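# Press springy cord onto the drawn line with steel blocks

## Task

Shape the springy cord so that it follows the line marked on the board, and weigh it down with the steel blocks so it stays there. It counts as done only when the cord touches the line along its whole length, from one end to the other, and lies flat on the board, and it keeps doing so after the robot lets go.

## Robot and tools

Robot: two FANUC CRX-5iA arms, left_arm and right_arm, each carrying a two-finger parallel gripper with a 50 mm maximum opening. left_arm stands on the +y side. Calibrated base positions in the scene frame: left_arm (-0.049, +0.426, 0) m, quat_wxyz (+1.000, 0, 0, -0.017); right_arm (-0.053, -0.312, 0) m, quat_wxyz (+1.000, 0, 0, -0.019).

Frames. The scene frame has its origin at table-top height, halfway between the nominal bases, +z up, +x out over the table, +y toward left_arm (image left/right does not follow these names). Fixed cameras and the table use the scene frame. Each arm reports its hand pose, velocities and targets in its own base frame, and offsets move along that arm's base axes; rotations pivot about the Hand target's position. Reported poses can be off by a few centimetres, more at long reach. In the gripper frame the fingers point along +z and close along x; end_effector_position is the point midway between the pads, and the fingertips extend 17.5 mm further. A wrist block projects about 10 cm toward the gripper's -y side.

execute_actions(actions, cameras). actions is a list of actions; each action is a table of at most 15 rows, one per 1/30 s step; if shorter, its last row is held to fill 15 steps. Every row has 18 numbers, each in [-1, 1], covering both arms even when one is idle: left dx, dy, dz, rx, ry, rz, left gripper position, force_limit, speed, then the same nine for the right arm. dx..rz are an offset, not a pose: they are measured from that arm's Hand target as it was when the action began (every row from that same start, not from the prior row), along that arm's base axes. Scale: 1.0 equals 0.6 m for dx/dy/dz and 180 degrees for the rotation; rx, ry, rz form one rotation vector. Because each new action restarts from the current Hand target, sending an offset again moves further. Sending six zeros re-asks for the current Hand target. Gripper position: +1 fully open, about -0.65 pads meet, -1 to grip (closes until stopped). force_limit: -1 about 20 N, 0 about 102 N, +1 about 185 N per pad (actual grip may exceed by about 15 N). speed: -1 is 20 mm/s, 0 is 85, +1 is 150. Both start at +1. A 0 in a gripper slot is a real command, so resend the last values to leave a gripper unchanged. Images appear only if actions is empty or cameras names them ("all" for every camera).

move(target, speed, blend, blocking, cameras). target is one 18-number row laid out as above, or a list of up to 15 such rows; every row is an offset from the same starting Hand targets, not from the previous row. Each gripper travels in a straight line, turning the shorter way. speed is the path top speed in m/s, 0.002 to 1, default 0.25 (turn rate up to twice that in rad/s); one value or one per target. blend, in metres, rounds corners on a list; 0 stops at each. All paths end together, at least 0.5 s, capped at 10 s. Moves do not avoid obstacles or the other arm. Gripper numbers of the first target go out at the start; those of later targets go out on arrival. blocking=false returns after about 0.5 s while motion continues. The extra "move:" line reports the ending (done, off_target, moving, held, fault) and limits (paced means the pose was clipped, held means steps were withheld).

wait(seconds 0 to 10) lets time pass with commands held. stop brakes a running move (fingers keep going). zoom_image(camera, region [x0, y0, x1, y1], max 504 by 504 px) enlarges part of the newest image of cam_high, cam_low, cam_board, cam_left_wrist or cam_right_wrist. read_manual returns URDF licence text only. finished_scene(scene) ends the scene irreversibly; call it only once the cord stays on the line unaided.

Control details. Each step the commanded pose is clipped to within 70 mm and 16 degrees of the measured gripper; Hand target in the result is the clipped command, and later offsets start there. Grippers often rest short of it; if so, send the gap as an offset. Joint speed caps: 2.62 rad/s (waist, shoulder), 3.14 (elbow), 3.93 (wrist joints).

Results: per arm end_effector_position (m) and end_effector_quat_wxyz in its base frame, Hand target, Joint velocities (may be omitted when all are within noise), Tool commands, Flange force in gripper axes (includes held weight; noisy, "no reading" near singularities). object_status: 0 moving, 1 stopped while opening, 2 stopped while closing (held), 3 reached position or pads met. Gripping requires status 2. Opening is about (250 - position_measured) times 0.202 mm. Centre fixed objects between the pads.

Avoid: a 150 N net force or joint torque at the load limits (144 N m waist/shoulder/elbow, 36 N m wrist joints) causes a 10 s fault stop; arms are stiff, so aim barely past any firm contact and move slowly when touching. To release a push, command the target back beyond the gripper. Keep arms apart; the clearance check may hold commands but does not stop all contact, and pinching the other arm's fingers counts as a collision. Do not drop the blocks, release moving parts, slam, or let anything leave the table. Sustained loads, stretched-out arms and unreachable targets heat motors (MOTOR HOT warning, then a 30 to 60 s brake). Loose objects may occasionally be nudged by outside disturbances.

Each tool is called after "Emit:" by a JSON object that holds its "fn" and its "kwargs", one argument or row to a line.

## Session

Emit:
{"fn": "execute_actions", "kwargs": {
  "actions": []
}}

Scene clock: 0.00 s.
left_arm: end_effector_position=(+0.6708, -0.1400, +0.3097) position_measured=3 object_status=3 end_effector_quat_wxyz=(+0.704, -0.065, +0.672, +0.223) | right_arm: end_effector_position=(+0.1621, +0.1577, +0.1716) position_measured=3 object_status=3 end_effector_quat_wxyz=(+0.016, -0.329, +0.944, +0.008)
Joint positions: left_arm=[-0.422 0.314 -0.642 0.88 1.248 0.898] | right_arm=[1.421 -0.683 -0.729 0.021 -1.495 0.82]
Joint velocities: within noise
Flange force (N): no reading
Hand target: left_arm +0.6708, -0.1400, +0.3097; +0.704, -0.065, +0.672, +0.223 | right_arm +0.1621, +0.1577, +0.1716; +0.016, -0.329, +0.944, +0.008
Tool commands: left_gripper/position=+1.0 left_gripper/force_limit=+1.0 left_gripper/speed=+1.0 right_gripper/position=+1.0 right_gripper/force_limit=+1.0 right_gripper/speed=+1.0

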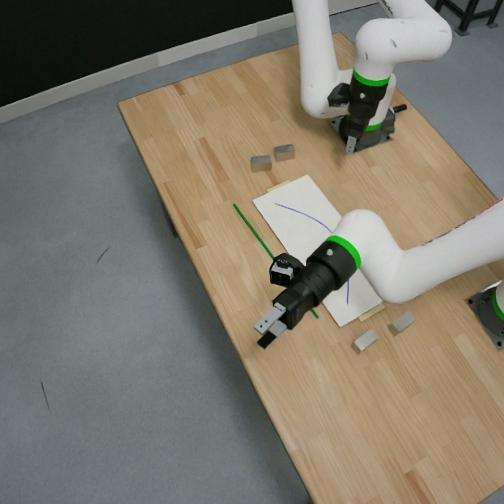

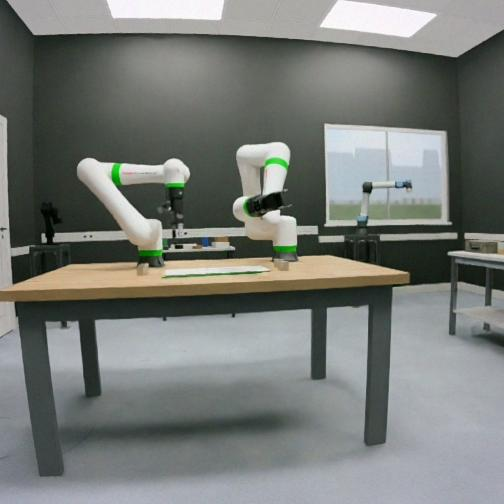

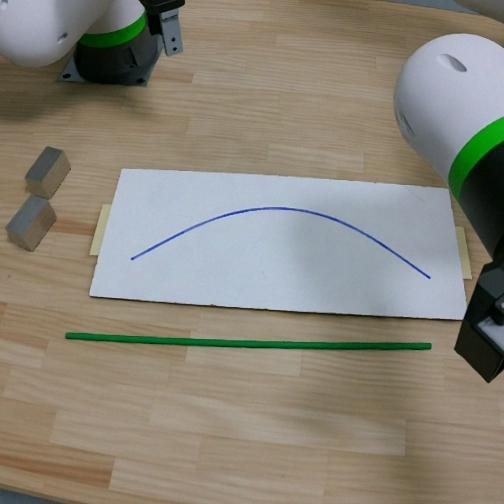

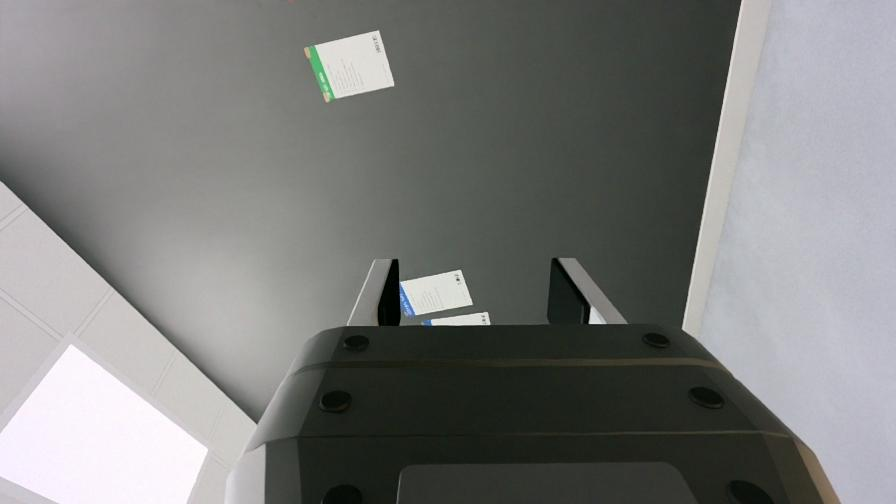

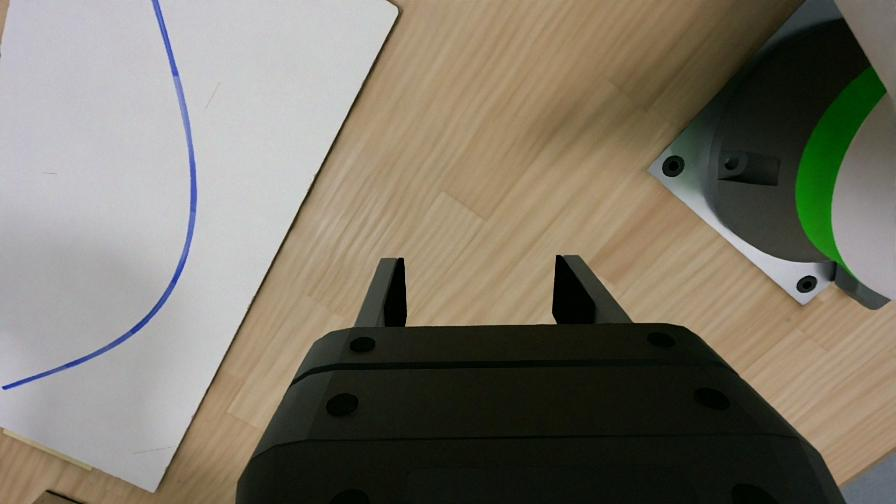

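Emit:
{"fn": "move", "kwargs": {
  "target": [-0.333,-0.417,-0.05,-0.166,0.443,-0.234,1,-0.9,0,0.3665,-0.2295,-0.02,0.007,0.0135,-0.813,1,-0.9,0],
  "speed": 0.4,
  "cameras": ["cam_board","cam_left_wrist","cam_right_wrist"]
}}

Scene clock: 7.33 s.
left_arm: end_effector_position=(+0.4710, -0.3902, +0.2797) position_measured=3 object_status=3 end_effector_quat_wxyz=(+0.118, +0.150, +0.962, -0.195) | right_arm: end_effector_position=(+0.3820, +0.0200, +0.1596) position_measured=3 object_status=3 end_effector_quat_wxyz=(+0.000, +0.808, +0.589, +0.000)
Joint positions: left_arm=[-0.82 0.114 0.095 3.318 1.124 -1.103] | right_arm=[0.4 -0.132 -0.408 0 -1.295 -0.712]
Flange force (N): left_arm=[1.3 4.5 -0.3] | right_arm=[1.6 -1.8 -1.3]
Hand target: left_arm +0.4710, -0.3902, +0.2797; +0.118, +0.150, +0.962, -0.195 | right_arm +0.3820, +0.0200, +0.1596; +0.000, +0.808, +0.589, +0.000
Off the commanded pose: left_arm 0.000 m, 0 deg | right_arm 0.000 m, 0 deg.
move: done
Images, in order (width x height): cam_board 504x504, cam_left_wrist 896x504, cam_right_wrist 896x504.

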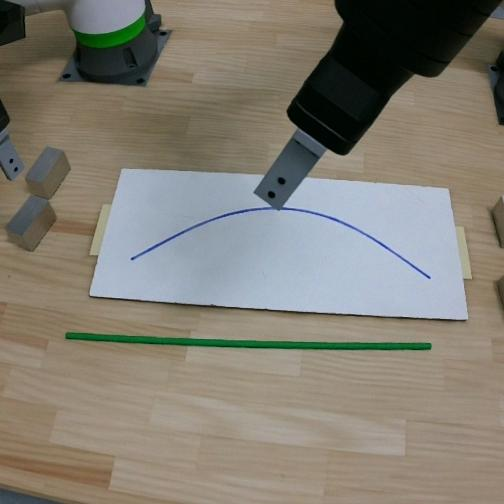

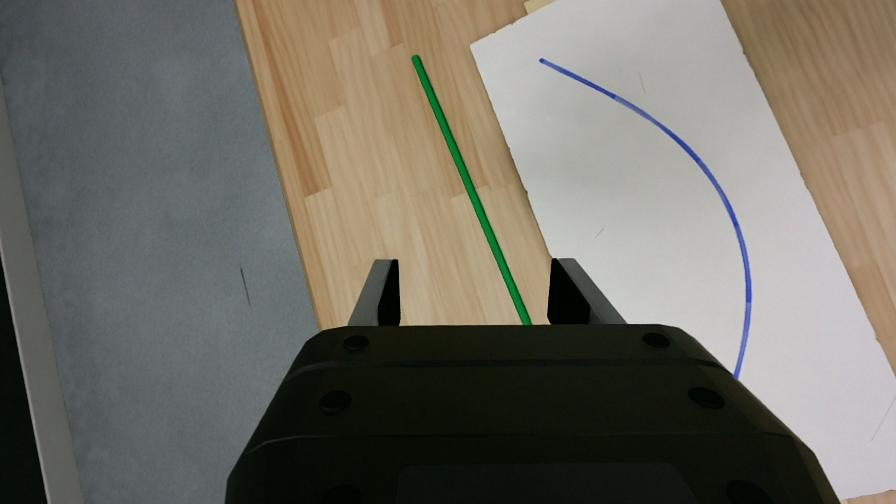

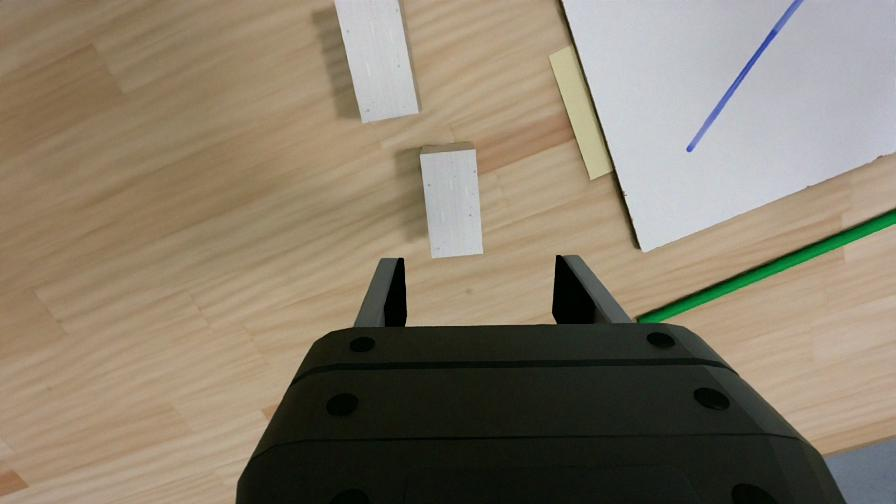

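Emit:
{"fn": "move", "kwargs": {
  "target": [0.2127,-0.1585,0.26,-0.165,-0.155,0.04,1,-0.9,0,0,0,0,0,0,0,1,-0.9,0],
  "speed": 0.4
}}

Emit:
{"fn": "move", "kwargs": {
  "target": [
    [0.0879,0.077,0.1957,0.1705,-0.1828,-0.0048,1,-0.9,0,0,0,0,0,0,0,1,-0.9,0],
    [0.05,0.0359,0.4165,0.341,-0.3655,-0.0095,1,-0.9,0,0,0,0,0,0,0,1,-0.9,0],
    [-0.0914,-0.0992,0.5333,0.5115,-0.5483,-0.0143,1,-0.9,0,0,0,0,0,0,0,1,-0.9,0],
    [-0.2536,-0.249,0.4777,0.675,-0.7237,-0.0188,1,-0.9,0,0,0,0,0,0,0,1,-0.9,0]
  ],
  "speed": 0.5,
  "blend": [0.03,0.03,0.03,0]
}}

Scene clock: 16.23 s.
left_arm: end_effector_position=(+0.5986, -0.4853, +0.4357) position_measured=3 object_status=3 end_effector_quat_wxyz=(+0.389, +0.098, +0.832, -0.384) | right_arm: end_effector_position=(+0.3820, +0.0200, +0.1596) position_measured=3 object_status=3 end_effector_quat_wxyz=(+0.000, +0.808, +0.589, +0.000)
Joint positions: left_arm=[-0.819 0.114 0.098 3.32 0.404 -1.105] | right_arm=[0.4 -0.132 -0.408 0 -1.295 -0.712]
Flange force (N): left_arm=[-0.5 6.0 -1.5] | right_arm=[1.7 -2.8 -1.1]
Hand target: left_arm +0.5987, -0.4853, +0.4357; +0.389, +0.098, +0.832, -0.384 | right_arm +0.3820, +0.0200, +0.1596; +0.000, +0.808, +0.589, +0.000
Off the commanded pose: left_arm 0.000 m, 0 deg | right_arm 0.000 m, 0 deg.
joint sent to its limit (left arm) — joint 4 (forearm roll), upper limit. The joint targets still meet the commanded pose.
move: done

Scene clock: 20.03 s.
left_arm: end_effector_position=(+0.4465, -0.6347, +0.7223) position_measured=3 object_status=3 end_effector_quat_wxyz=(+0.540, +0.563, -0.012, +0.625) | right_arm: end_effector_position=(+0.3820, +0.0200, +0.1596) position_measured=3 object_status=3 end_effector_quat_wxyz=(+0.000, +0.808, +0.589, +0.000)
Joint positions: left_arm=[-0.831 0.117 0.084 0.228 0.418 -1.124] | right_arm=[0.4 -0.132 -0.408 0 -1.295 -0.712]
Flange force (N): left_arm=[3.4 -1.6 -1.5] | right_arm=[1.9 -2.8 -0.7]
Hand target: left_arm +0.4465, -0.6347, +0.7223; +0.540, +0.563, -0.012, +0.625 | right_arm +0.3820, +0.0200, +0.1596; +0.000, +0.808, +0.589, +0.000
Off the commanded pose: left_arm 0.000 m, 0 deg | right_arm 0.000 m, 0 deg.
move: done

Works exactly. Now cross J5.

Emit:
{"fn": "move", "kwargs": {
  "target": [-0.1442,-0.0087,-0.5285,0.25,0.235,-0.072,1,-0.9,0,0,0,0,0,0,0,1,-0.9,0],
  "speed": 0.5
}}

Scene clock: 21.50 s.
left_arm: end_effector_position=(+0.4126, -0.6379, +0.6026) position_measured=3 object_status=3 end_effector_quat_wxyz=(+0.476, +0.715, -0.054, +0.509) | right_arm: end_effector_position=(+0.3820, +0.0200, +0.1596) position_measured=3 object_status=3 end_effector_quat_wxyz=(+0.000, +0.808, +0.589, +0.000)
Joint positions: left_arm=[-0.835 0.01 -0.039 0.292 0.022 -1.186] | right_arm=[0.4 -0.132 -0.408 0 -1.295 -0.712]
Flange force (N): left_arm=no reading | right_arm=[2.8 -1.1 -1.2]
Hand target: left_arm +0.4126, -0.6379, +0.6026; +0.477, +0.715, -0.054, +0.509 (not the last commanded pose) | right_arm +0.3820, +0.0200, +0.1596; +0.000, +0.808, +0.589, +0.000
Off the commanded pose: left_arm 0.204 m, 40 deg | right_arm 0.000 m, 0 deg.
move: held (left_arm; a check stopped the path); limits=held
pose unreachable (left arm): on one or more control steps of this call, first in action 0 (counted from 0), this arm could not follow its commanded pose, so it was not sent that pose on those steps. It may still have moved: this result reports where it is.
cause: moving toward the commanded pose would bring a part of the arm too close to another arm (this arm's gripper and a part of the right arm just beyond its joint 4 (forearm roll), 36 mm apart when this arm was first held).

Emit:
{"fn": "move", "kwargs": {
  "target": [
    [0,0,0,0,0,0,1,-0.9,0,-0.137,-0.25,0.25,0,0,0,1,-0.9,0],
    [-0.0877,-0.0033,-0.329,0.158,0.149,-0.046,1,-0.9,0,-0.137,-0.25,0.25,0,0,0,1,-0.9,0]
  ],
  "speed": 0.4
}}

Scene clock: 23.13 s.
left_arm: end_effector_position=(+0.4126, -0.6379, +0.6026) position_measured=3 object_status=3 end_effector_quat_wxyz=(+0.477, +0.715, -0.054, +0.509) | right_arm: end_effector_position=(+0.3631, -0.0146, +0.1932) position_measured=3 object_status=3 end_effector_quat_wxyz=(+0.001, +0.809, +0.588, +0.000)
Joint positions: left_arm=[-0.835 0.01 -0.039 0.292 0.022 -1.186] | right_arm=[0.328 -0.206 -0.39 0.002 -1.386 -0.641]
Flange force (N): left_arm=no reading | right_arm=[3.4 -2.0 -1.3]
Hand target: left_arm +0.4126, -0.6379, +0.6026; +0.476, +0.715, -0.054, +0.509 (not the last commanded pose) | right_arm +0.3631, -0.0146, +0.1932; +0.001, +0.809, +0.588, +0.000 (not the last commanded pose)
Off the commanded pose: left_arm 0.204 m, 40 deg | right_arm 0.176 m, 0 deg.
move: held (right_arm; a check stopped the path), off_target (left_arm; braked when a check withheld steps of right_arm); path passed 0 of 2 targets; limits=held
pose unreachable (right arm): on one or more control steps of this call, first in action 0 (counted from 0), this arm could not follow its commanded pose, so it was not sent that pose on those steps. It may still have moved: this result reports where it is.
cause: moving toward the commanded pose would bring a part of the arm too close to another arm (a part of this arm just beyond joint 4 (forearm roll) and the left arm's gripper, at the place that arm is still heading or pushing toward).

Emit:
{"fn": "move", "kwargs": {
  "target": [
    [0,0,0,0,0,0,1,-0.9,0,0.0,-0.28,0,0,0,0,1,-0.9,0],
    [-0.0877,-0.0033,-0.329,0.158,0.149,-0.046,1,-0.9,0,0.0,-0.28,0,0,0,0,1,-0.9,0]
  ],
  "speed": 0.4
}}

Scene clock: 25.90 s.
left_arm: end_effector_position=(+0.3600, -0.6399, +0.4052) position_measured=3 object_status=3 end_effector_quat_wxyz=(+0.323, +0.901, -0.116, +0.268) | right_arm: end_effector_position=(+0.3631, -0.1826, +0.1932) position_measured=3 object_status=3 end_effector_quat_wxyz=(+0.001, +0.809, +0.588, +0.000)
Joint positions: left_arm=[-0.824 0.118 0.093 0.216 -0.701 -1.106] | right_arm=[-0.139 -0.09 -0.291 0.002 -1.369 -0.175]
Flange force (N): left_arm=[1.1 -3.8 -2.0] | right_arm=[3.2 -1.6 -1.6]
Hand target: left_arm +0.3600, -0.6399, +0.4052; +0.323, +0.901, -0.116, +0.267 | right_arm +0.3631, -0.1826, +0.1932; +0.001, +0.809, +0.588, +0.000
Off the commanded pose: left_arm 0.000 m, 0 deg | right_arm 0.000 m, 0 deg.
move: done

Emit:
{"fn": "move", "kwargs": {
  "target": [0.033,0.9,-0.342,0.029,0.314,0.54,1,-0.9,0,0.0282,0.3312,-0.122,0,0,0.028,1,-0.9,0],
  "speed": 0.4,
  "cameras": ["cam_board","cam_left_wrist","cam_right_wrist"]
}}

Scene clock: 30.43 s.
left_arm: end_effector_position=(+0.3798, -0.0999, +0.2000) position_measured=3 object_status=3 end_effector_quat_wxyz=(+0.001, +0.708, +0.707, +0.000) | right_arm: end_effector_position=(+0.3801, +0.0162, +0.1200) position_measured=3 object_status=3 end_effector_quat_wxyz=(+0.001, +0.782, +0.623, +0.000)
Joint positions: left_arm=[0.082 -0.129 -0.31 0.002 -1.39 -0.083] | right_arm=[0.393 -0.104 -0.482 0.002 -1.193 -0.619]
Flange force (N): left_arm=[4.8 -3.7 -1.1] | right_arm=[1.6 -2.3 -1.6]
Hand target: left_arm +0.3798, -0.0999, +0.2000; +0.001, +0.708, +0.707, +0.000 | right_arm +0.3801, +0.0162, +0.1200; +0.001, +0.782, +0.623, +0.000
Off the commanded pose: left_arm 0.000 m, 0 deg | right_arm 0.000 m, 0 deg.
move: done
Images, in order (width x height): cam_board 504x504, cam_left_wrist 896x504, cam_right_wrist 896x504.

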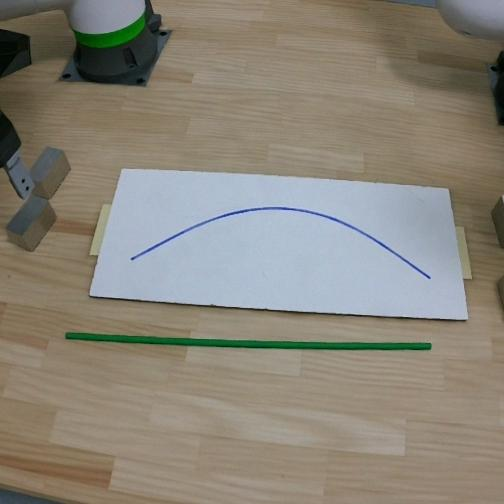

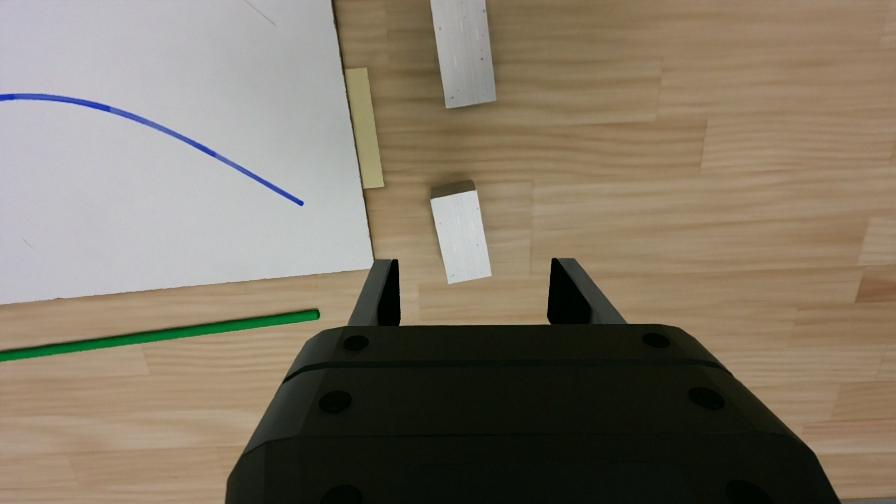

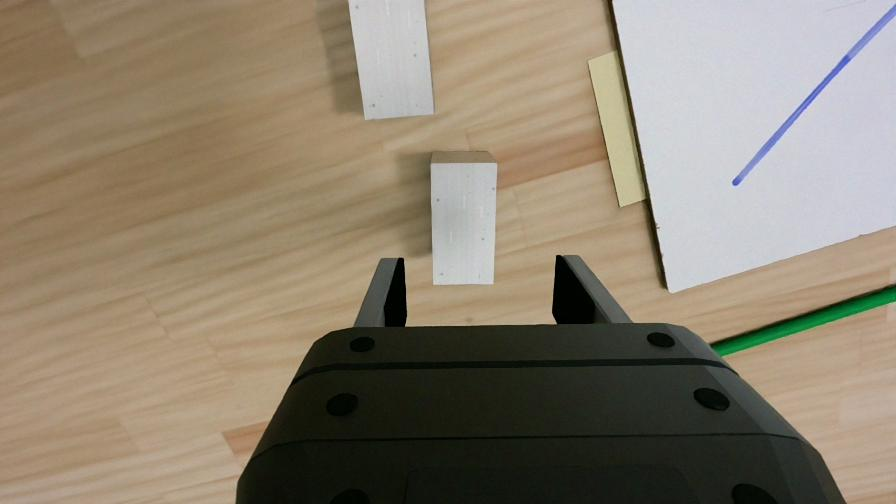

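Emit:
{"fn": "move", "kwargs": {
  "target": [
    [0.048,0,-0.2817,0,0,0.062,1,-0.9,0,0,0,-0.155,0,0,0,1,-0.9,0],
    [0.048,0,-0.2817,0,0,0.062,-1,-0.9,0,0,0,-0.155,0,0,0,-1,-0.9,0],
    [0.048,0,-0.1167,0,0,0.062,-1,-0.9,0,0,0,0,0,0,0,-1,-0.9,0],
    [-0.0482,-0.1907,-0.1167,0,0,-0.18,-1,-0.9,0,-0.0333,0.232,0,0,0,0.332,-1,-0.9,0],
    [-0.0482,-0.1907,-0.262,0,0,-0.18,-1,-0.9,0,-0.0333,0.232,-0.134,0,0,0.332,-1,-0.9,0]
  ],
  "speed": [0.2,0.1,0.2,0.3,0.14],
  "blend": [0,0,0.02,0.02,0],
  "cameras": ["cam_board"]
}}

Emit:
{"fn": "zoom_image", "kwargs": {
  "camera": "cam_board",
  "region": [80, 150, 480, 330]
}}

Scene clock: 38.87 s.
left_arm: end_effector_position=(+0.3509, -0.2143, +0.0428) position_measured=103 object_status=2 end_effector_quat_wxyz=(+0.001, +0.877, +0.481, -0.001) | right_arm: end_effector_position=(+0.3601, +0.1554, +0.0396) position_measured=103 object_status=2 end_effector_quat_wxyz=(+0.001, +0.368, +0.930, +0.000)
Joint positions: left_arm=[-0.225 0.075 -0.508 0.002 -0.988 -0.343] | right_arm=[0.747 0.032 -0.563 0.002 -0.975 0.07]
Flange force (N): left_arm=[3.4 -2.7 2.7] | right_arm=[3.4 -1.0 4.2]
Hand target: left_arm +0.3508, -0.2143, +0.0428; +0.001, +0.877, +0.481, -0.001 | right_arm +0.3601, +0.1554, +0.0396; +0.001, +0.368, +0.930, +0.000
Off the commanded pose: left_arm 0.000 m, 0 deg | right_arm 0.000 m, 0 deg.
move: done
Images, in order (width x height): cam_board 504x504.

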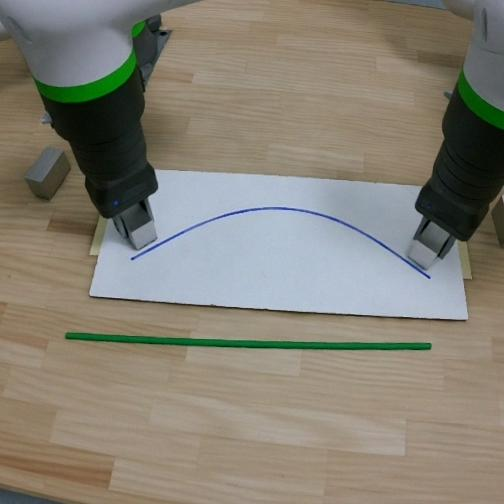

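Scaled by 1.260.

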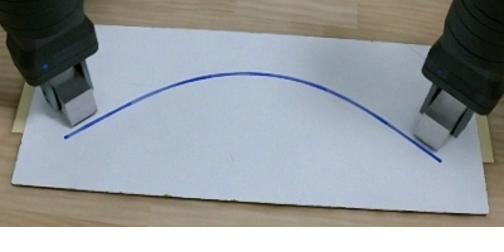

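Emit:
{"fn": "move", "kwargs": {
  "target": [
    [0,0,-0.01,0,0,0,-1,-0.9,0,0,0,-0.0098,0,0,0,-1,-0.9,0],
    [0,0,-0.01,0,0,0,1,-0.9,-0.8,0,0,-0.0098,0,0,0,1,-0.9,-0.8],
    [0,0,0.11,0,0,0,1,-0.9,-0.8,0,0,0.11,0,0,0,1,-0.9,-0.8],
    [0.2238,-0.148,0.1787,0,0,-0.2806,1,-0.9,-0.8,0.221,0.079,0.184,0,0,0.281,1,-0.9,-0.8]
  ],
  "speed": [0.03,0.05,0.15,0.35],
  "blend": [0,0,0.02,0],
  "cameras": ["cam_left_wrist","cam_right_wrist"]
}}

Scene clock: 43.60 s.
left_arm: end_effector_position=(+0.4851, -0.3031, +0.1500) position_measured=3 object_status=3 end_effector_quat_wxyz=(+0.000, +0.998, +0.061, -0.001) | right_arm: end_effector_position=(+0.4927, +0.2028, +0.1500) position_measured=3 object_status=3 end_effector_quat_wxyz=(+0.001, -0.065, +0.998, +0.001)
Joint positions: left_arm=[-0.329 0.35 0.101 0.001 -1.324 -1.12] | right_arm=[0.637 0.252 -0.024 0 -1.292 1.064]
Flange force (N): left_arm=[-0.1 -3.9 -1.3] | right_arm=[3.0 1.7 -0.8]
Hand target: left_arm +0.4851, -0.3031, +0.1500; +0.000, +0.998, +0.061, -0.001 | right_arm +0.4927, +0.2028, +0.1500; +0.001, -0.065, +0.998, +0.001
Off the commanded pose: left_arm 0.000 m, 0 deg | right_arm 0.000 m, 0 deg.
move: done
Images, in order (width x height): cam_left_wrist 896x504, cam_right_wrist 896x504.

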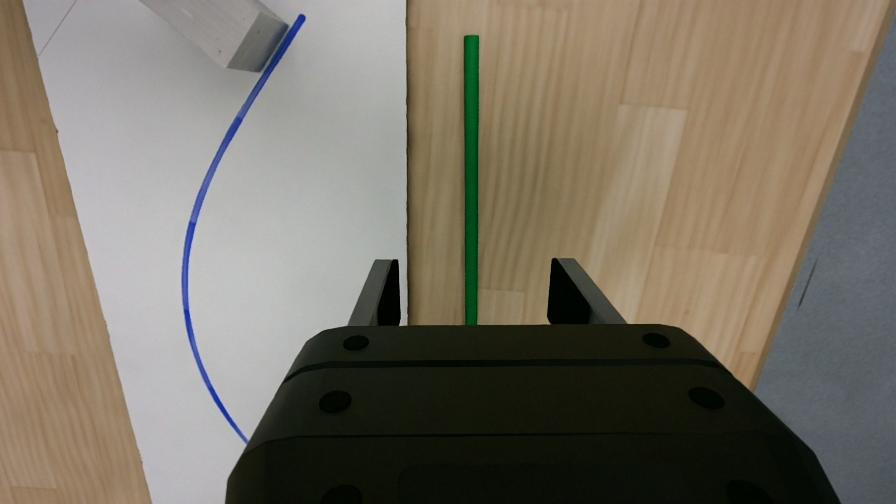

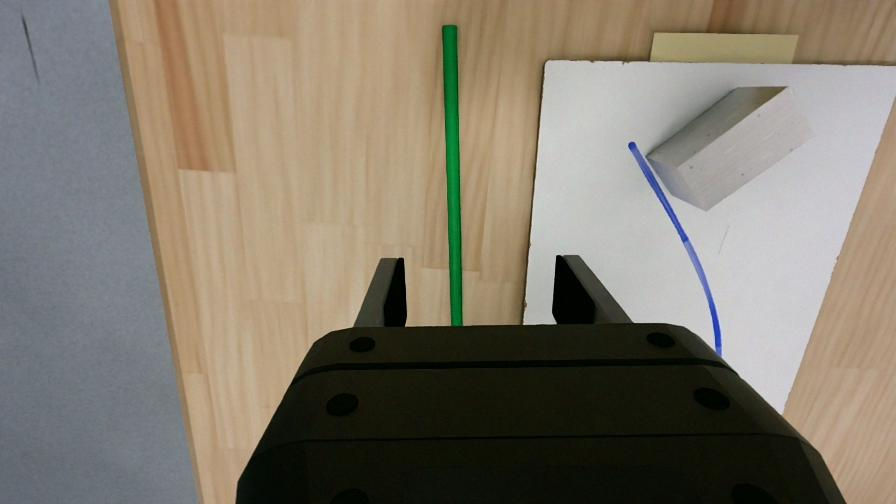

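Emit:
{"fn": "move", "kwargs": {
  "target": [
    [0.0082,0.001,-0.2092,0,0,0,1,-0.9,-0.8,0.0052,0.0007,-0.215,0,0,0,1,-0.9,-0.8],
    [0.0082,0.001,-0.2092,0,0,0,-1,-0.9,-0.6,0.0052,0.0007,-0.215,0,0,0,-1,-0.9,-0.6],
    [0.0082,0.001,-0.1592,0,0,0,-1,-0.9,-0.6,0.0052,0.0007,-0.165,0,0,0,-1,-0.9,-0.6],
    [-0.1242,0.0438,-0.1592,0,0,-0.0123,-1,-0.9,-0.6,-0.1425,0.0408,-0.165,0,0,-0.0123,-1,-0.9,-0.6],
    [-0.1242,0.0438,-0.1967,0,0,-0.0123,-1,-0.9,-0.6,-0.1425,0.0408,-0.2025,0,0,-0.0123,-1,-0.9,-0.6]
  ],
  "speed": [0.15,0.1,0.1,0.12,0.06],
  "cameras": ["cam_board","cam_left_wrist"]
}}

Scene clock: 50.47 s.
left_arm: end_effector_position=(+0.4106, -0.2768, +0.0320) position_measured=217 object_status=2 end_effector_quat_wxyz=(+0.000, +0.999, +0.042, -0.001) | right_arm: end_effector_position=(+0.4072, +0.2273, +0.0285) position_measured=216 object_status=2 end_effector_quat_wxyz=(+0.001, -0.046, +0.999, +0.001)
Joint positions: left_arm=[-0.327 0.287 -0.283 0.001 -1.003 -1.161] | right_arm=[0.792 0.225 -0.372 0 -0.972 0.87]
Flange force (N): left_arm=[-0.4 -5.3 -2.0] | right_arm=[2.4 1.3 -2.1]
Hand target: left_arm +0.4106, -0.2768, +0.0320; +0.000, +0.999, +0.042, -0.001 | right_arm +0.4072, +0.2272, +0.0285; +0.001, -0.046, +0.999, +0.001
Off the commanded pose: left_arm 0.000 m, 0 deg | right_arm 0.000 m, 0 deg.
move: done
Images, in order (width x height): cam_board 504x504, cam_left_wrist 896x504.

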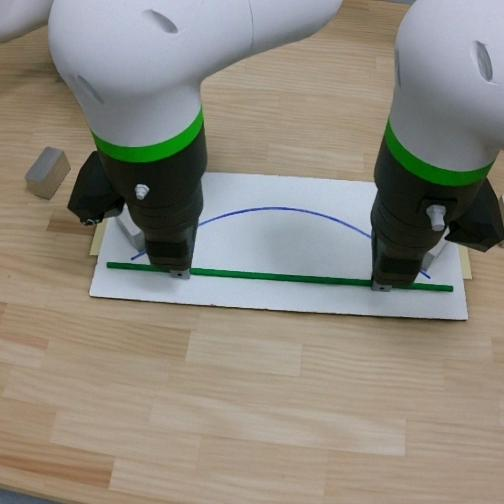

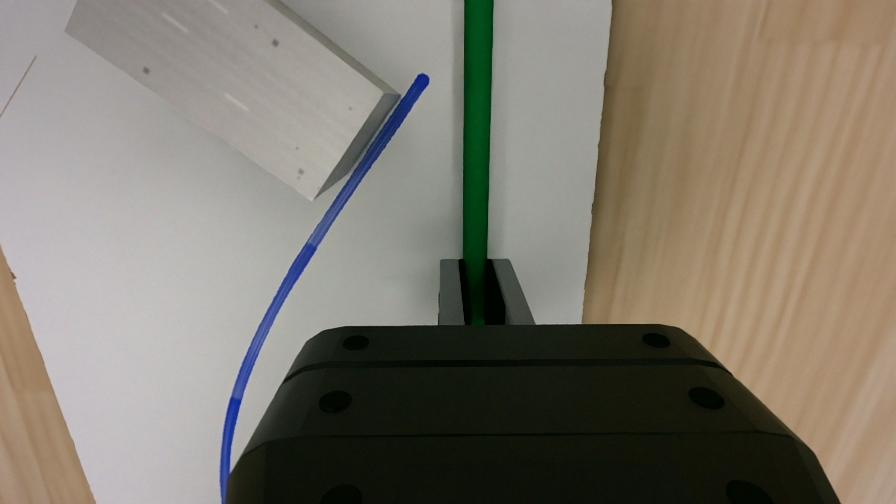

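Emit:
{"fn": "move", "kwargs": {
  "target": [
    [0,0,0,0,0,0,0.97,-0.9,-1,0,0,0,0,0,0,0.97,-0.9,-1],
    [0,0,0.18,0,0,0,0.97,-0.9,-1,0,0,0.18,0,0,0,0.97,-0.9,-1],
    [-0.1912,0.2948,0.1633,0,0,0.519,0.97,-0.9,-1,-0.187,-0.371,0.1692,0,0,-0.584,0.97,-0.9,-1]
  ],
  "speed": [0.1,0.2,0.4],
  "blend": [0,0.03,0],
  "cameras": ["cam_board","cam_left_wrist","cam_right_wrist"]
}}

Scene clock: 56.80 s.
left_arm: end_effector_position=(+0.2959, -0.0999, +0.1300) position_measured=8 object_status=3 end_effector_quat_wxyz=(+0.001, +0.655, +0.756, +0.000) | right_arm: end_effector_position=(+0.2950, +0.0046, +0.1300) position_measured=8 object_status=3 end_effector_quat_wxyz=(+0.001, +0.765, +0.643, +0.000)
Joint positions: left_arm=[0.105 -0.313 -0.622 0.002 -1.261 0.038] | right_arm=[0.475 -0.368 -0.659 0.002 -1.28 -0.648]
Flange force (N): left_arm=[7.7 -3.4 -1.7] | right_arm=[3.6 -2.7 -1.5]
Hand target: left_arm +0.2959, -0.0999, +0.1300; +0.001, +0.655, +0.756, +0.000 | right_arm +0.2950, +0.0046, +0.1300; +0.001, +0.765, +0.643, +0.000
Off the commanded pose: left_arm 0.000 m, 0 deg | right_arm 0.000 m, 0 deg.
move: done
Images, in order (width x height): cam_board 504x504, cam_left_wrist 896x504, cam_right_wrist 896x504.

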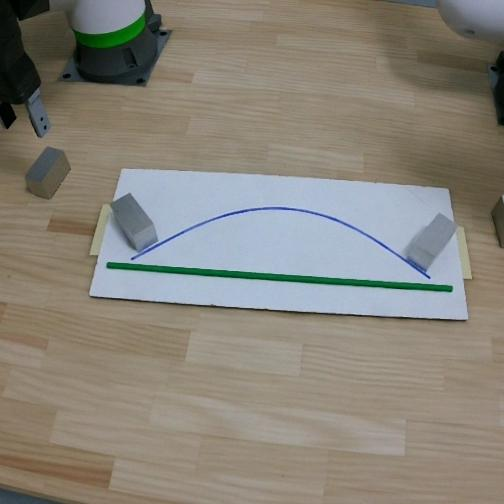

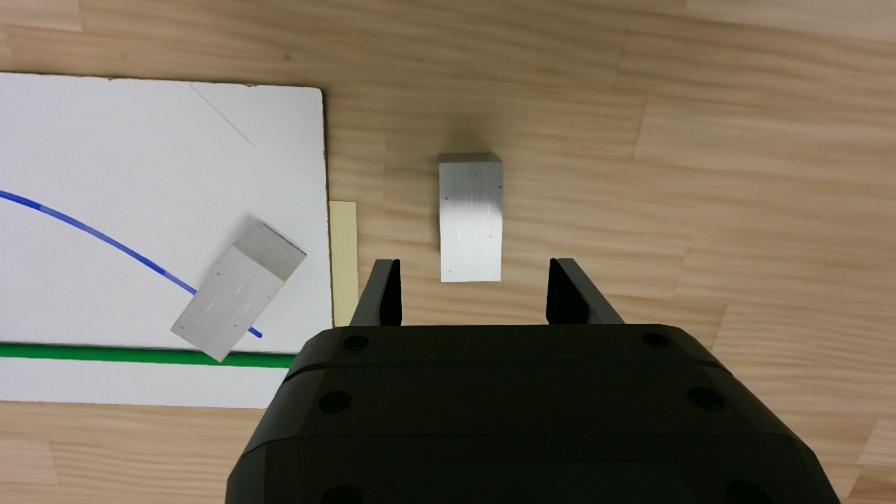

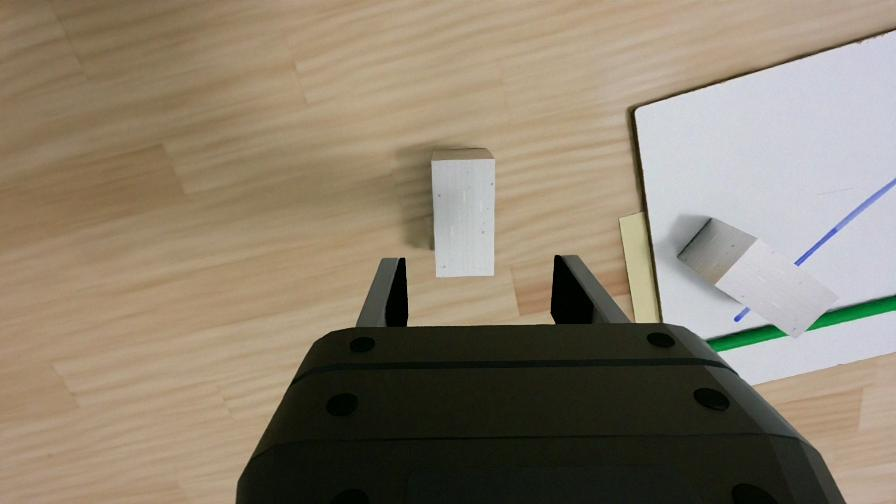

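Emit:
{"fn": "move", "kwargs": {
  "target": [
    [0,0,-0.165,0,0,0,0.97,-0.9,-1,0,0,-0.1717,0,0,0,0.97,-0.9,-1],
    [0,0,-0.165,0,0,0,-1,-0.9,0,0,0,-0.1717,0,0,0,-1,-0.9,0],
    [0,0,0,0,0,0,-1,-0.9,0,0,0,0,0,0,0,-1,-0.9,0],
    [0.2823,-0.3833,0,0,0,-0.1356,-1,-0.9,0,0,0,0,0,0,0,-1,-0.9,0],
    [0.2823,-0.3833,-0.1525,0,0,-0.1356,-1,-0.9,0,0,0,0,0,0,0,-1,-0.9,0]
  ],
  "speed": [0.2,0.1,0.25,0.35,0.2],
  "blend": [0,0,0.03,0.03,0]
}}

Emit:
{"fn": "move", "kwargs": {
  "target": [-0.1775,-0.0155,0,0,0,0,-1,-0.9,0,0,0,0,0,0,0,-1,-0.9,0],
  "speed": 0.07,
  "cameras": ["cam_board","cam_left_wrist"]
}}

Scene clock: 62.30 s.
left_arm: end_effector_position=(+0.4653, -0.3299, +0.0385) position_measured=103 object_status=2 end_effector_quat_wxyz=(+0.001, +0.800, +0.601, -0.001) | right_arm: end_effector_position=(+0.2950, +0.0046, +0.1300) position_measured=103 object_status=2 end_effector_quat_wxyz=(+0.001, +0.765, +0.643, +0.000)
Joint positions: left_arm=[-0.386 0.443 -0.048 0.002 -1.079 0.103] | right_arm=[0.475 -0.368 -0.659 0.002 -1.28 -0.648]
Flange force (N): left_arm=[3.3 -2.3 3.2] | right_arm=[2.9 -1.8 4.5]
Hand target: left_arm +0.4653, -0.3299, +0.0385; +0.001, +0.800, +0.601, -0.001 | right_arm +0.2950, +0.0046, +0.1300; +0.001, +0.765, +0.643, +0.000
Off the commanded pose: left_arm 0.000 m, 0 deg | right_arm 0.000 m, 0 deg.
move: done

Scene clock: 64.13 s.
left_arm: end_effector_position=(+0.3588, -0.3392, +0.0385) position_measured=103 object_status=2 end_effector_quat_wxyz=(+0.001, +0.800, +0.601, -0.001) | right_arm: end_effector_position=(+0.2950, +0.0046, +0.1300) position_measured=103 object_status=2 end_effector_quat_wxyz=(+0.001, +0.765, +0.643, +0.000)
Joint positions: left_arm=[-0.49 0.273 -0.283 0.002 -1.014 0.207] | right_arm=[0.475 -0.368 -0.659 0.002 -1.28 -0.648]
Flange force (N): left_arm=[4.9 0.4 3.6] | right_arm=[3.6 -2.6 4.0]
Hand target: left_arm +0.3588, -0.3392, +0.0385; +0.001, +0.800, +0.601, -0.001 | right_arm +0.2950, +0.0046, +0.1300; +0.001, +0.765, +0.643, +0.000
Off the commanded pose: left_arm 0.000 m, 0 deg | right_arm 0.000 m, 0 deg.
move: done
Images, in order (width x height): cam_board 504x504, cam_left_wrist 896x504.

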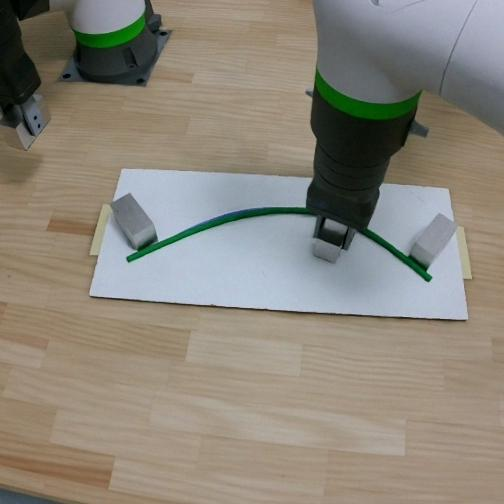

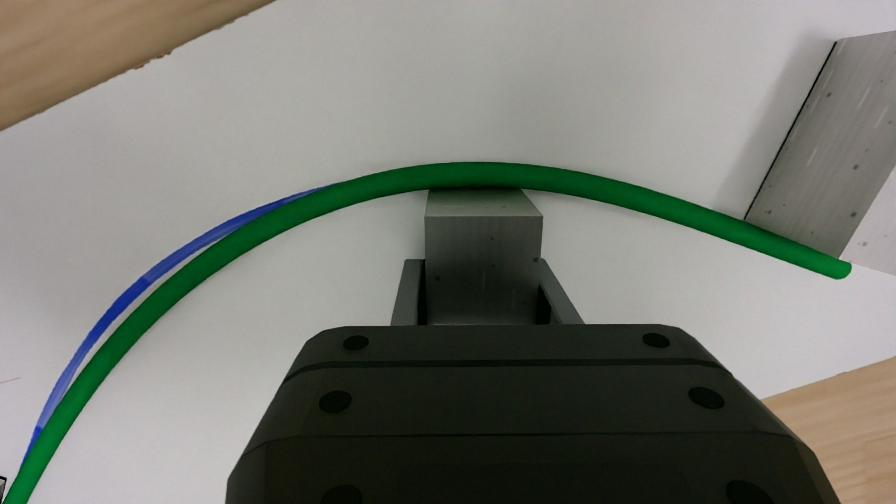

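Emit:
{"fn": "move", "kwargs": {
  "target": [
    [0,0,-0.0025,0,0,0,-1,-0.9,0,0,0,0,0,0,0,-1,-0.9,0],
    [0,0,-0.0015,0,0,0,0.66,-0.9,-1,0,0,0,0,0,0,-1,-0.9,0],
    [0,0,0.12,0,0,0,0.66,-0.9,-1,0,0,0,0,0,0,-1,-0.9,0],
    [-0.1,0.483,0.35,0,0,0,0.66,-0.9,-1,0.131,0.238,0,0,0,0.1,-1,-0.9,0],
    [-0.1,0.483,0.35,0,0,0,0.66,-0.9,-1,0.262,0.4763,0,0,0,0.2011,-1,-0.9,0],
    [-0.1,0.483,0.35,0,0,0,0.66,-0.9,-1,0.262,0.4763,-0.1583,0,0,0.2011,-1,-0.9,0],
    [-0.1,0.483,0.35,0,0,0,0.66,-0.9,-1,0.0825,0.459,-0.1583,0,0,0.2011,-1,-0.9,0]
  ],
  "speed": [0.03,0.05,0.2,0.5,0.4,0.2,0.07],
  "blend": [0,0,0.02,0.03,0.02,0,0],
  "cameras": ["cam_board","cam_right_wrist"]
}}

Emit:
{"fn": "zoom_image", "kwargs": {
  "camera": "cam_board",
  "region": [80, 150, 480, 330]
}}

Scene clock: 70.67 s.
left_arm: end_effector_position=(+0.2988, -0.0494, +0.2485) position_measured=53 object_status=3 end_effector_quat_wxyz=(+0.001, +0.800, +0.601, -0.001) | right_arm: end_effector_position=(+0.3445, +0.2800, +0.0351) position_measured=103 object_status=2 end_effector_quat_wxyz=(+0.001, +0.528, +0.849, +0.000)
Joint positions: left_arm=[0.282 -0.392 -0.395 0.002 -1.569 -0.564] | right_arm=[0.981 0.165 -0.428 0.003 -0.978 -0.524]
Flange force (N): left_arm=[5.4 -5.9 -0.6] | right_arm=[2.0 -2.4 3.6]
Hand target: left_arm +0.2988, -0.0494, +0.2485; +0.001, +0.800, +0.601, -0.001 | right_arm +0.3445, +0.2800, +0.0351; +0.001, +0.528, +0.849, +0.000
Off the commanded pose: left_arm 0.000 m, 0 deg | right_arm 0.000 m, 0 deg.
move: done; limits=paced
Images, in order (width x height): cam_board 504x504, cam_right_wrist 896x504.

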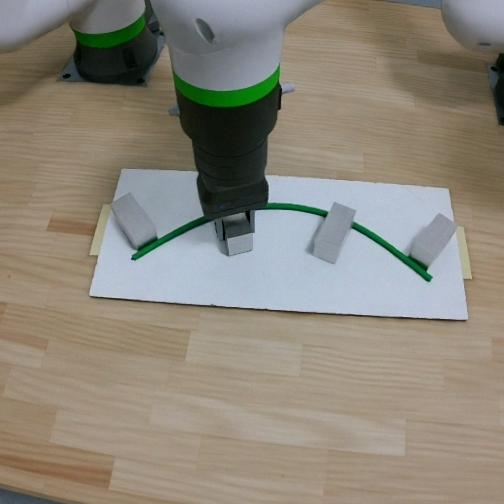

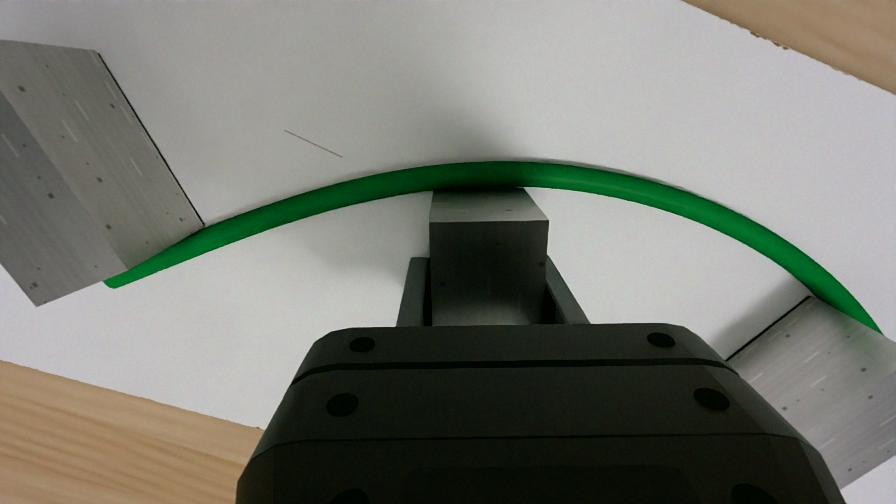

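Scaled by 1.260.

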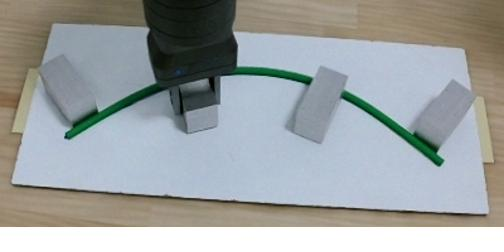

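Emit:
{"fn": "move", "kwargs": {
  "target": [
    [0,0,0,0,0,0,0.66,-0.9,-1,0,0,-0.0025,0,0,0,-1,-0.9,0],
    [0,0,0,0,0,0,0.66,-0.9,-1,0,0,-0.0015,0,0,0,0.66,-0.9,-1],
    [0,0,0,0,0,0,0.66,-0.9,-1,0,0,0.12,0,0,0,0.66,-0.9,-1],
    [0,0,0.1,0,0,0,0.66,-0.9,-1,0.01,-0.28,0.4,0,0,0,0.66,-0.9,-1]
  ],
  "speed": [0.03,0.05,0.2,0.4],
  "blend": [0,0,0.02,0],
  "cameras": ["cam_board","cam_right_wrist"]
}}

Emit:
{"fn": "zoom_image", "kwargs": {
  "camera": "cam_board",
  "region": [90, 190, 290, 290]
}}

Emit:
{"fn": "zoom_image", "kwargs": {
  "camera": "cam_board",
  "region": [280, 190, 480, 290]
}}

Scene clock: 74.23 s.
left_arm: end_effector_position=(+0.2988, -0.0494, +0.3085) position_measured=53 object_status=3 end_effector_quat_wxyz=(+0.001, +0.800, +0.601, -0.001) | right_arm: end_effector_position=(+0.3505, +0.1121, +0.2751) position_measured=53 object_status=3 end_effector_quat_wxyz=(+0.001, +0.528, +0.849, +0.000)
Joint positions: left_arm=[0.282 -0.382 -0.248 0.002 -1.705 -0.564] | right_arm=[0.672 -0.212 -0.204 0.002 -1.578 -0.213]
Flange force (N): left_arm=[4.7 -4.9 -0.5] | right_arm=[3.5 -0.9 -1.4]
Hand target: left_arm +0.2988, -0.0494, +0.3085; +0.001, +0.800, +0.601, -0.001 | right_arm +0.3505, +0.1120, +0.2751; +0.001, +0.528, +0.849, +0.000
Off the commanded pose: left_arm 0.000 m, 0 deg | right_arm 0.000 m, 0 deg.
move: done
Images, in order (width x height): cam_board 504x504, cam_right_wrist 896x504.

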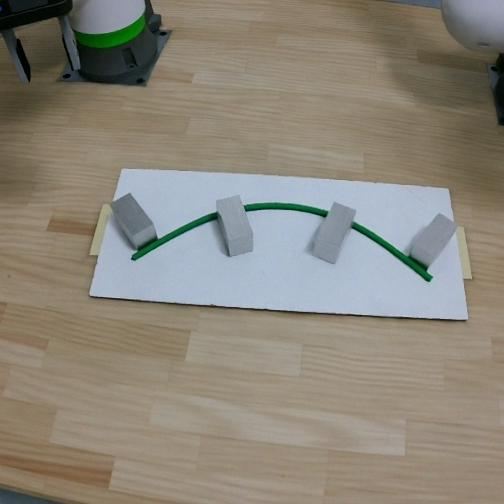

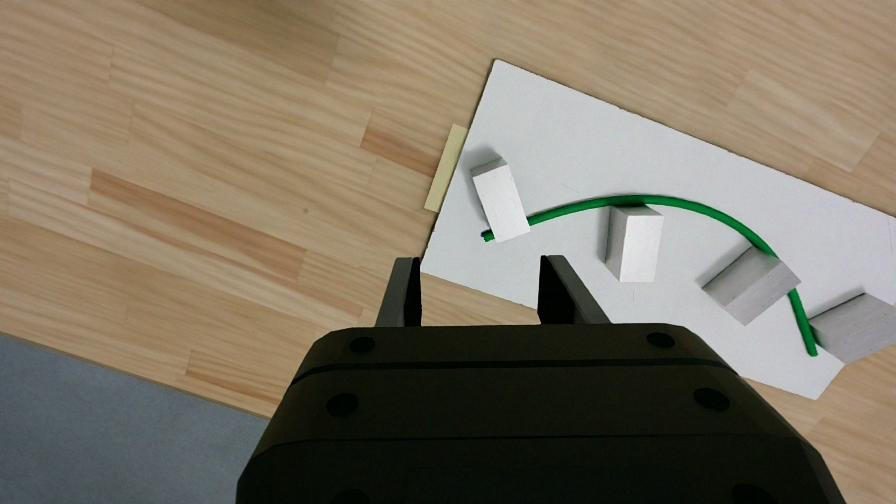

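Scaled by 2.520.

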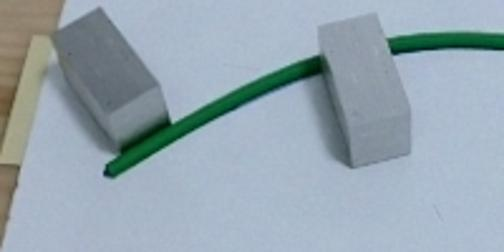

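Scaled by 2.520.

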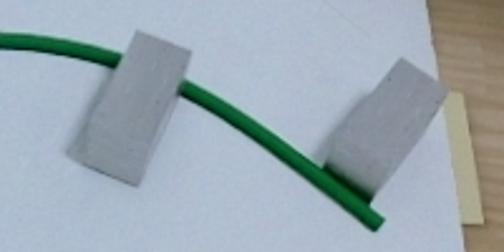

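Emit:
{"fn": "zoom_image", "kwargs": {
  "camera": "cam_right_wrist",
  "region": [460, 200, 560, 260]
}}

Scaled by 5.040.

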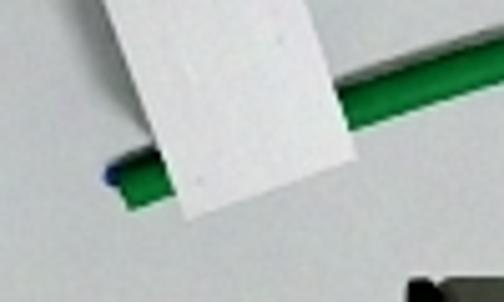

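Emit:
{"fn": "move", "kwargs": {
  "target": [
    [0.193,-0.2185,-0.3475,0,0,-0.591,-0.65,-0.9,1,0,0,0,0,0,0,0.66,-0.9,-1],
    [0.193,-0.2185,-0.46,0,0,-0.591,-0.65,-0.9,1,0,0,0,0,0,0,0.66,-0.9,-1],
    [0.168,-0.258,-0.46,0,0,-0.591,-0.65,-0.9,1,0,0,0,0,0,0,0.66,-0.9,-1],
    [0.193,-0.2185,-0.46,0,0,-0.591,-0.65,-0.9,1,0,0,0,0,0,0,0.66,-0.9,-1],
    [0.193,-0.2185,-0.3,0,0,-0.591,-0.65,-0.9,1,0,0,0,0,0,0,0.66,-0.9,-1]
  ],
  "speed": [0.4,0.15,0.04,0.1,0.2],
  "blend": [0,0,0,0.01,0],
  "cameras": ["cam_board","cam_right_wrist"]
}}

Emit:
{"fn": "zoom_image", "kwargs": {
  "camera": "cam_right_wrist",
  "region": [460, 200, 560, 260]
}}

Emit:
{"fn": "zoom_image", "kwargs": {
  "camera": "cam_right_wrist",
  "region": [560, 160, 860, 380]
}}

Scene clock: 81.07 s.
left_arm: end_effector_position=(+0.4145, -0.1805, +0.1284) position_measured=249 object_status=3 end_effector_quat_wxyz=(+0.000, +0.960, -0.280, -0.001) | right_arm: end_effector_position=(+0.3505, +0.1120, +0.2751) position_measured=53 object_status=3 end_effector_quat_wxyz=(+0.001, +0.528, +0.849, +0.000)
Joint positions: left_arm=[-0.119 0.076 -0.283 0 -1.214 -2.02] | right_arm=[0.672 -0.212 -0.204 0.002 -1.578 -0.213]
Flange force (N): left_arm=[-3.8 -3.2 -1.7] | right_arm=[3.0 -1.1 -1.4]
Hand target: left_arm +0.4146, -0.1805, +0.1285; +0.000, +0.960, -0.280, -0.001 | right_arm +0.3505, +0.1120, +0.2751; +0.001, +0.528, +0.849, +0.000
Off the commanded pose: left_arm 0.000 m, 0 deg | right_arm 0.000 m, 0 deg.
move: done
Images, in order (width x height): cam_board 504x504, cam_right_wrist 896x504.

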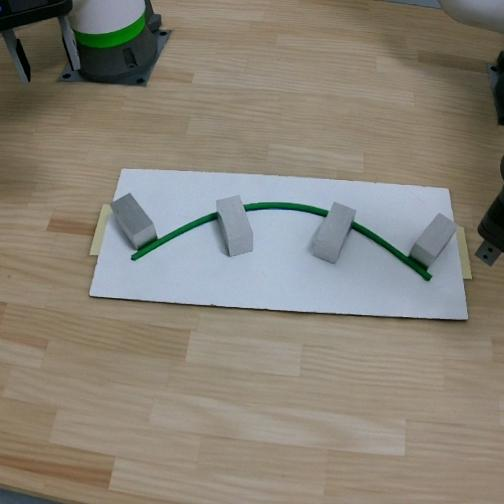

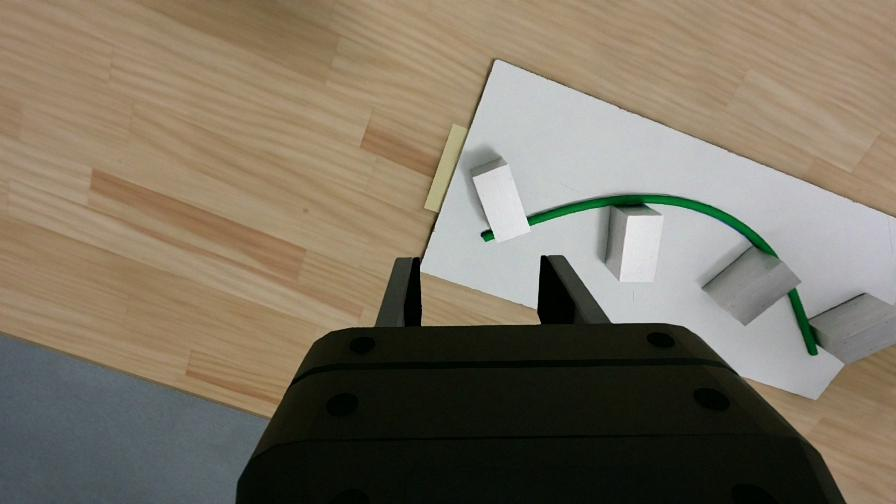

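Scaled by 5.040.

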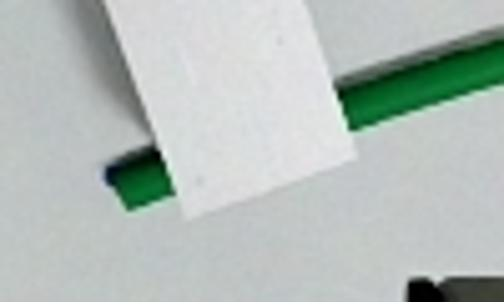

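Scaled by 1.680.

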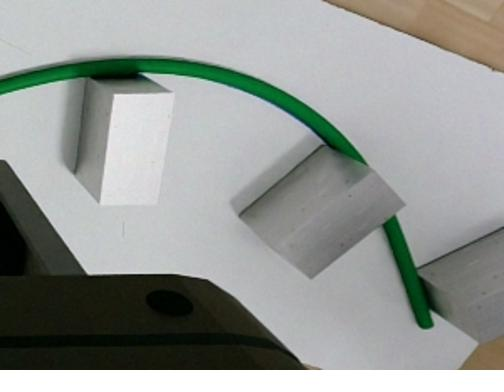

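Emit:
{"fn": "finished_scene", "kwargs": {
  "scene": 2
}}

The scene is finished: the task was done.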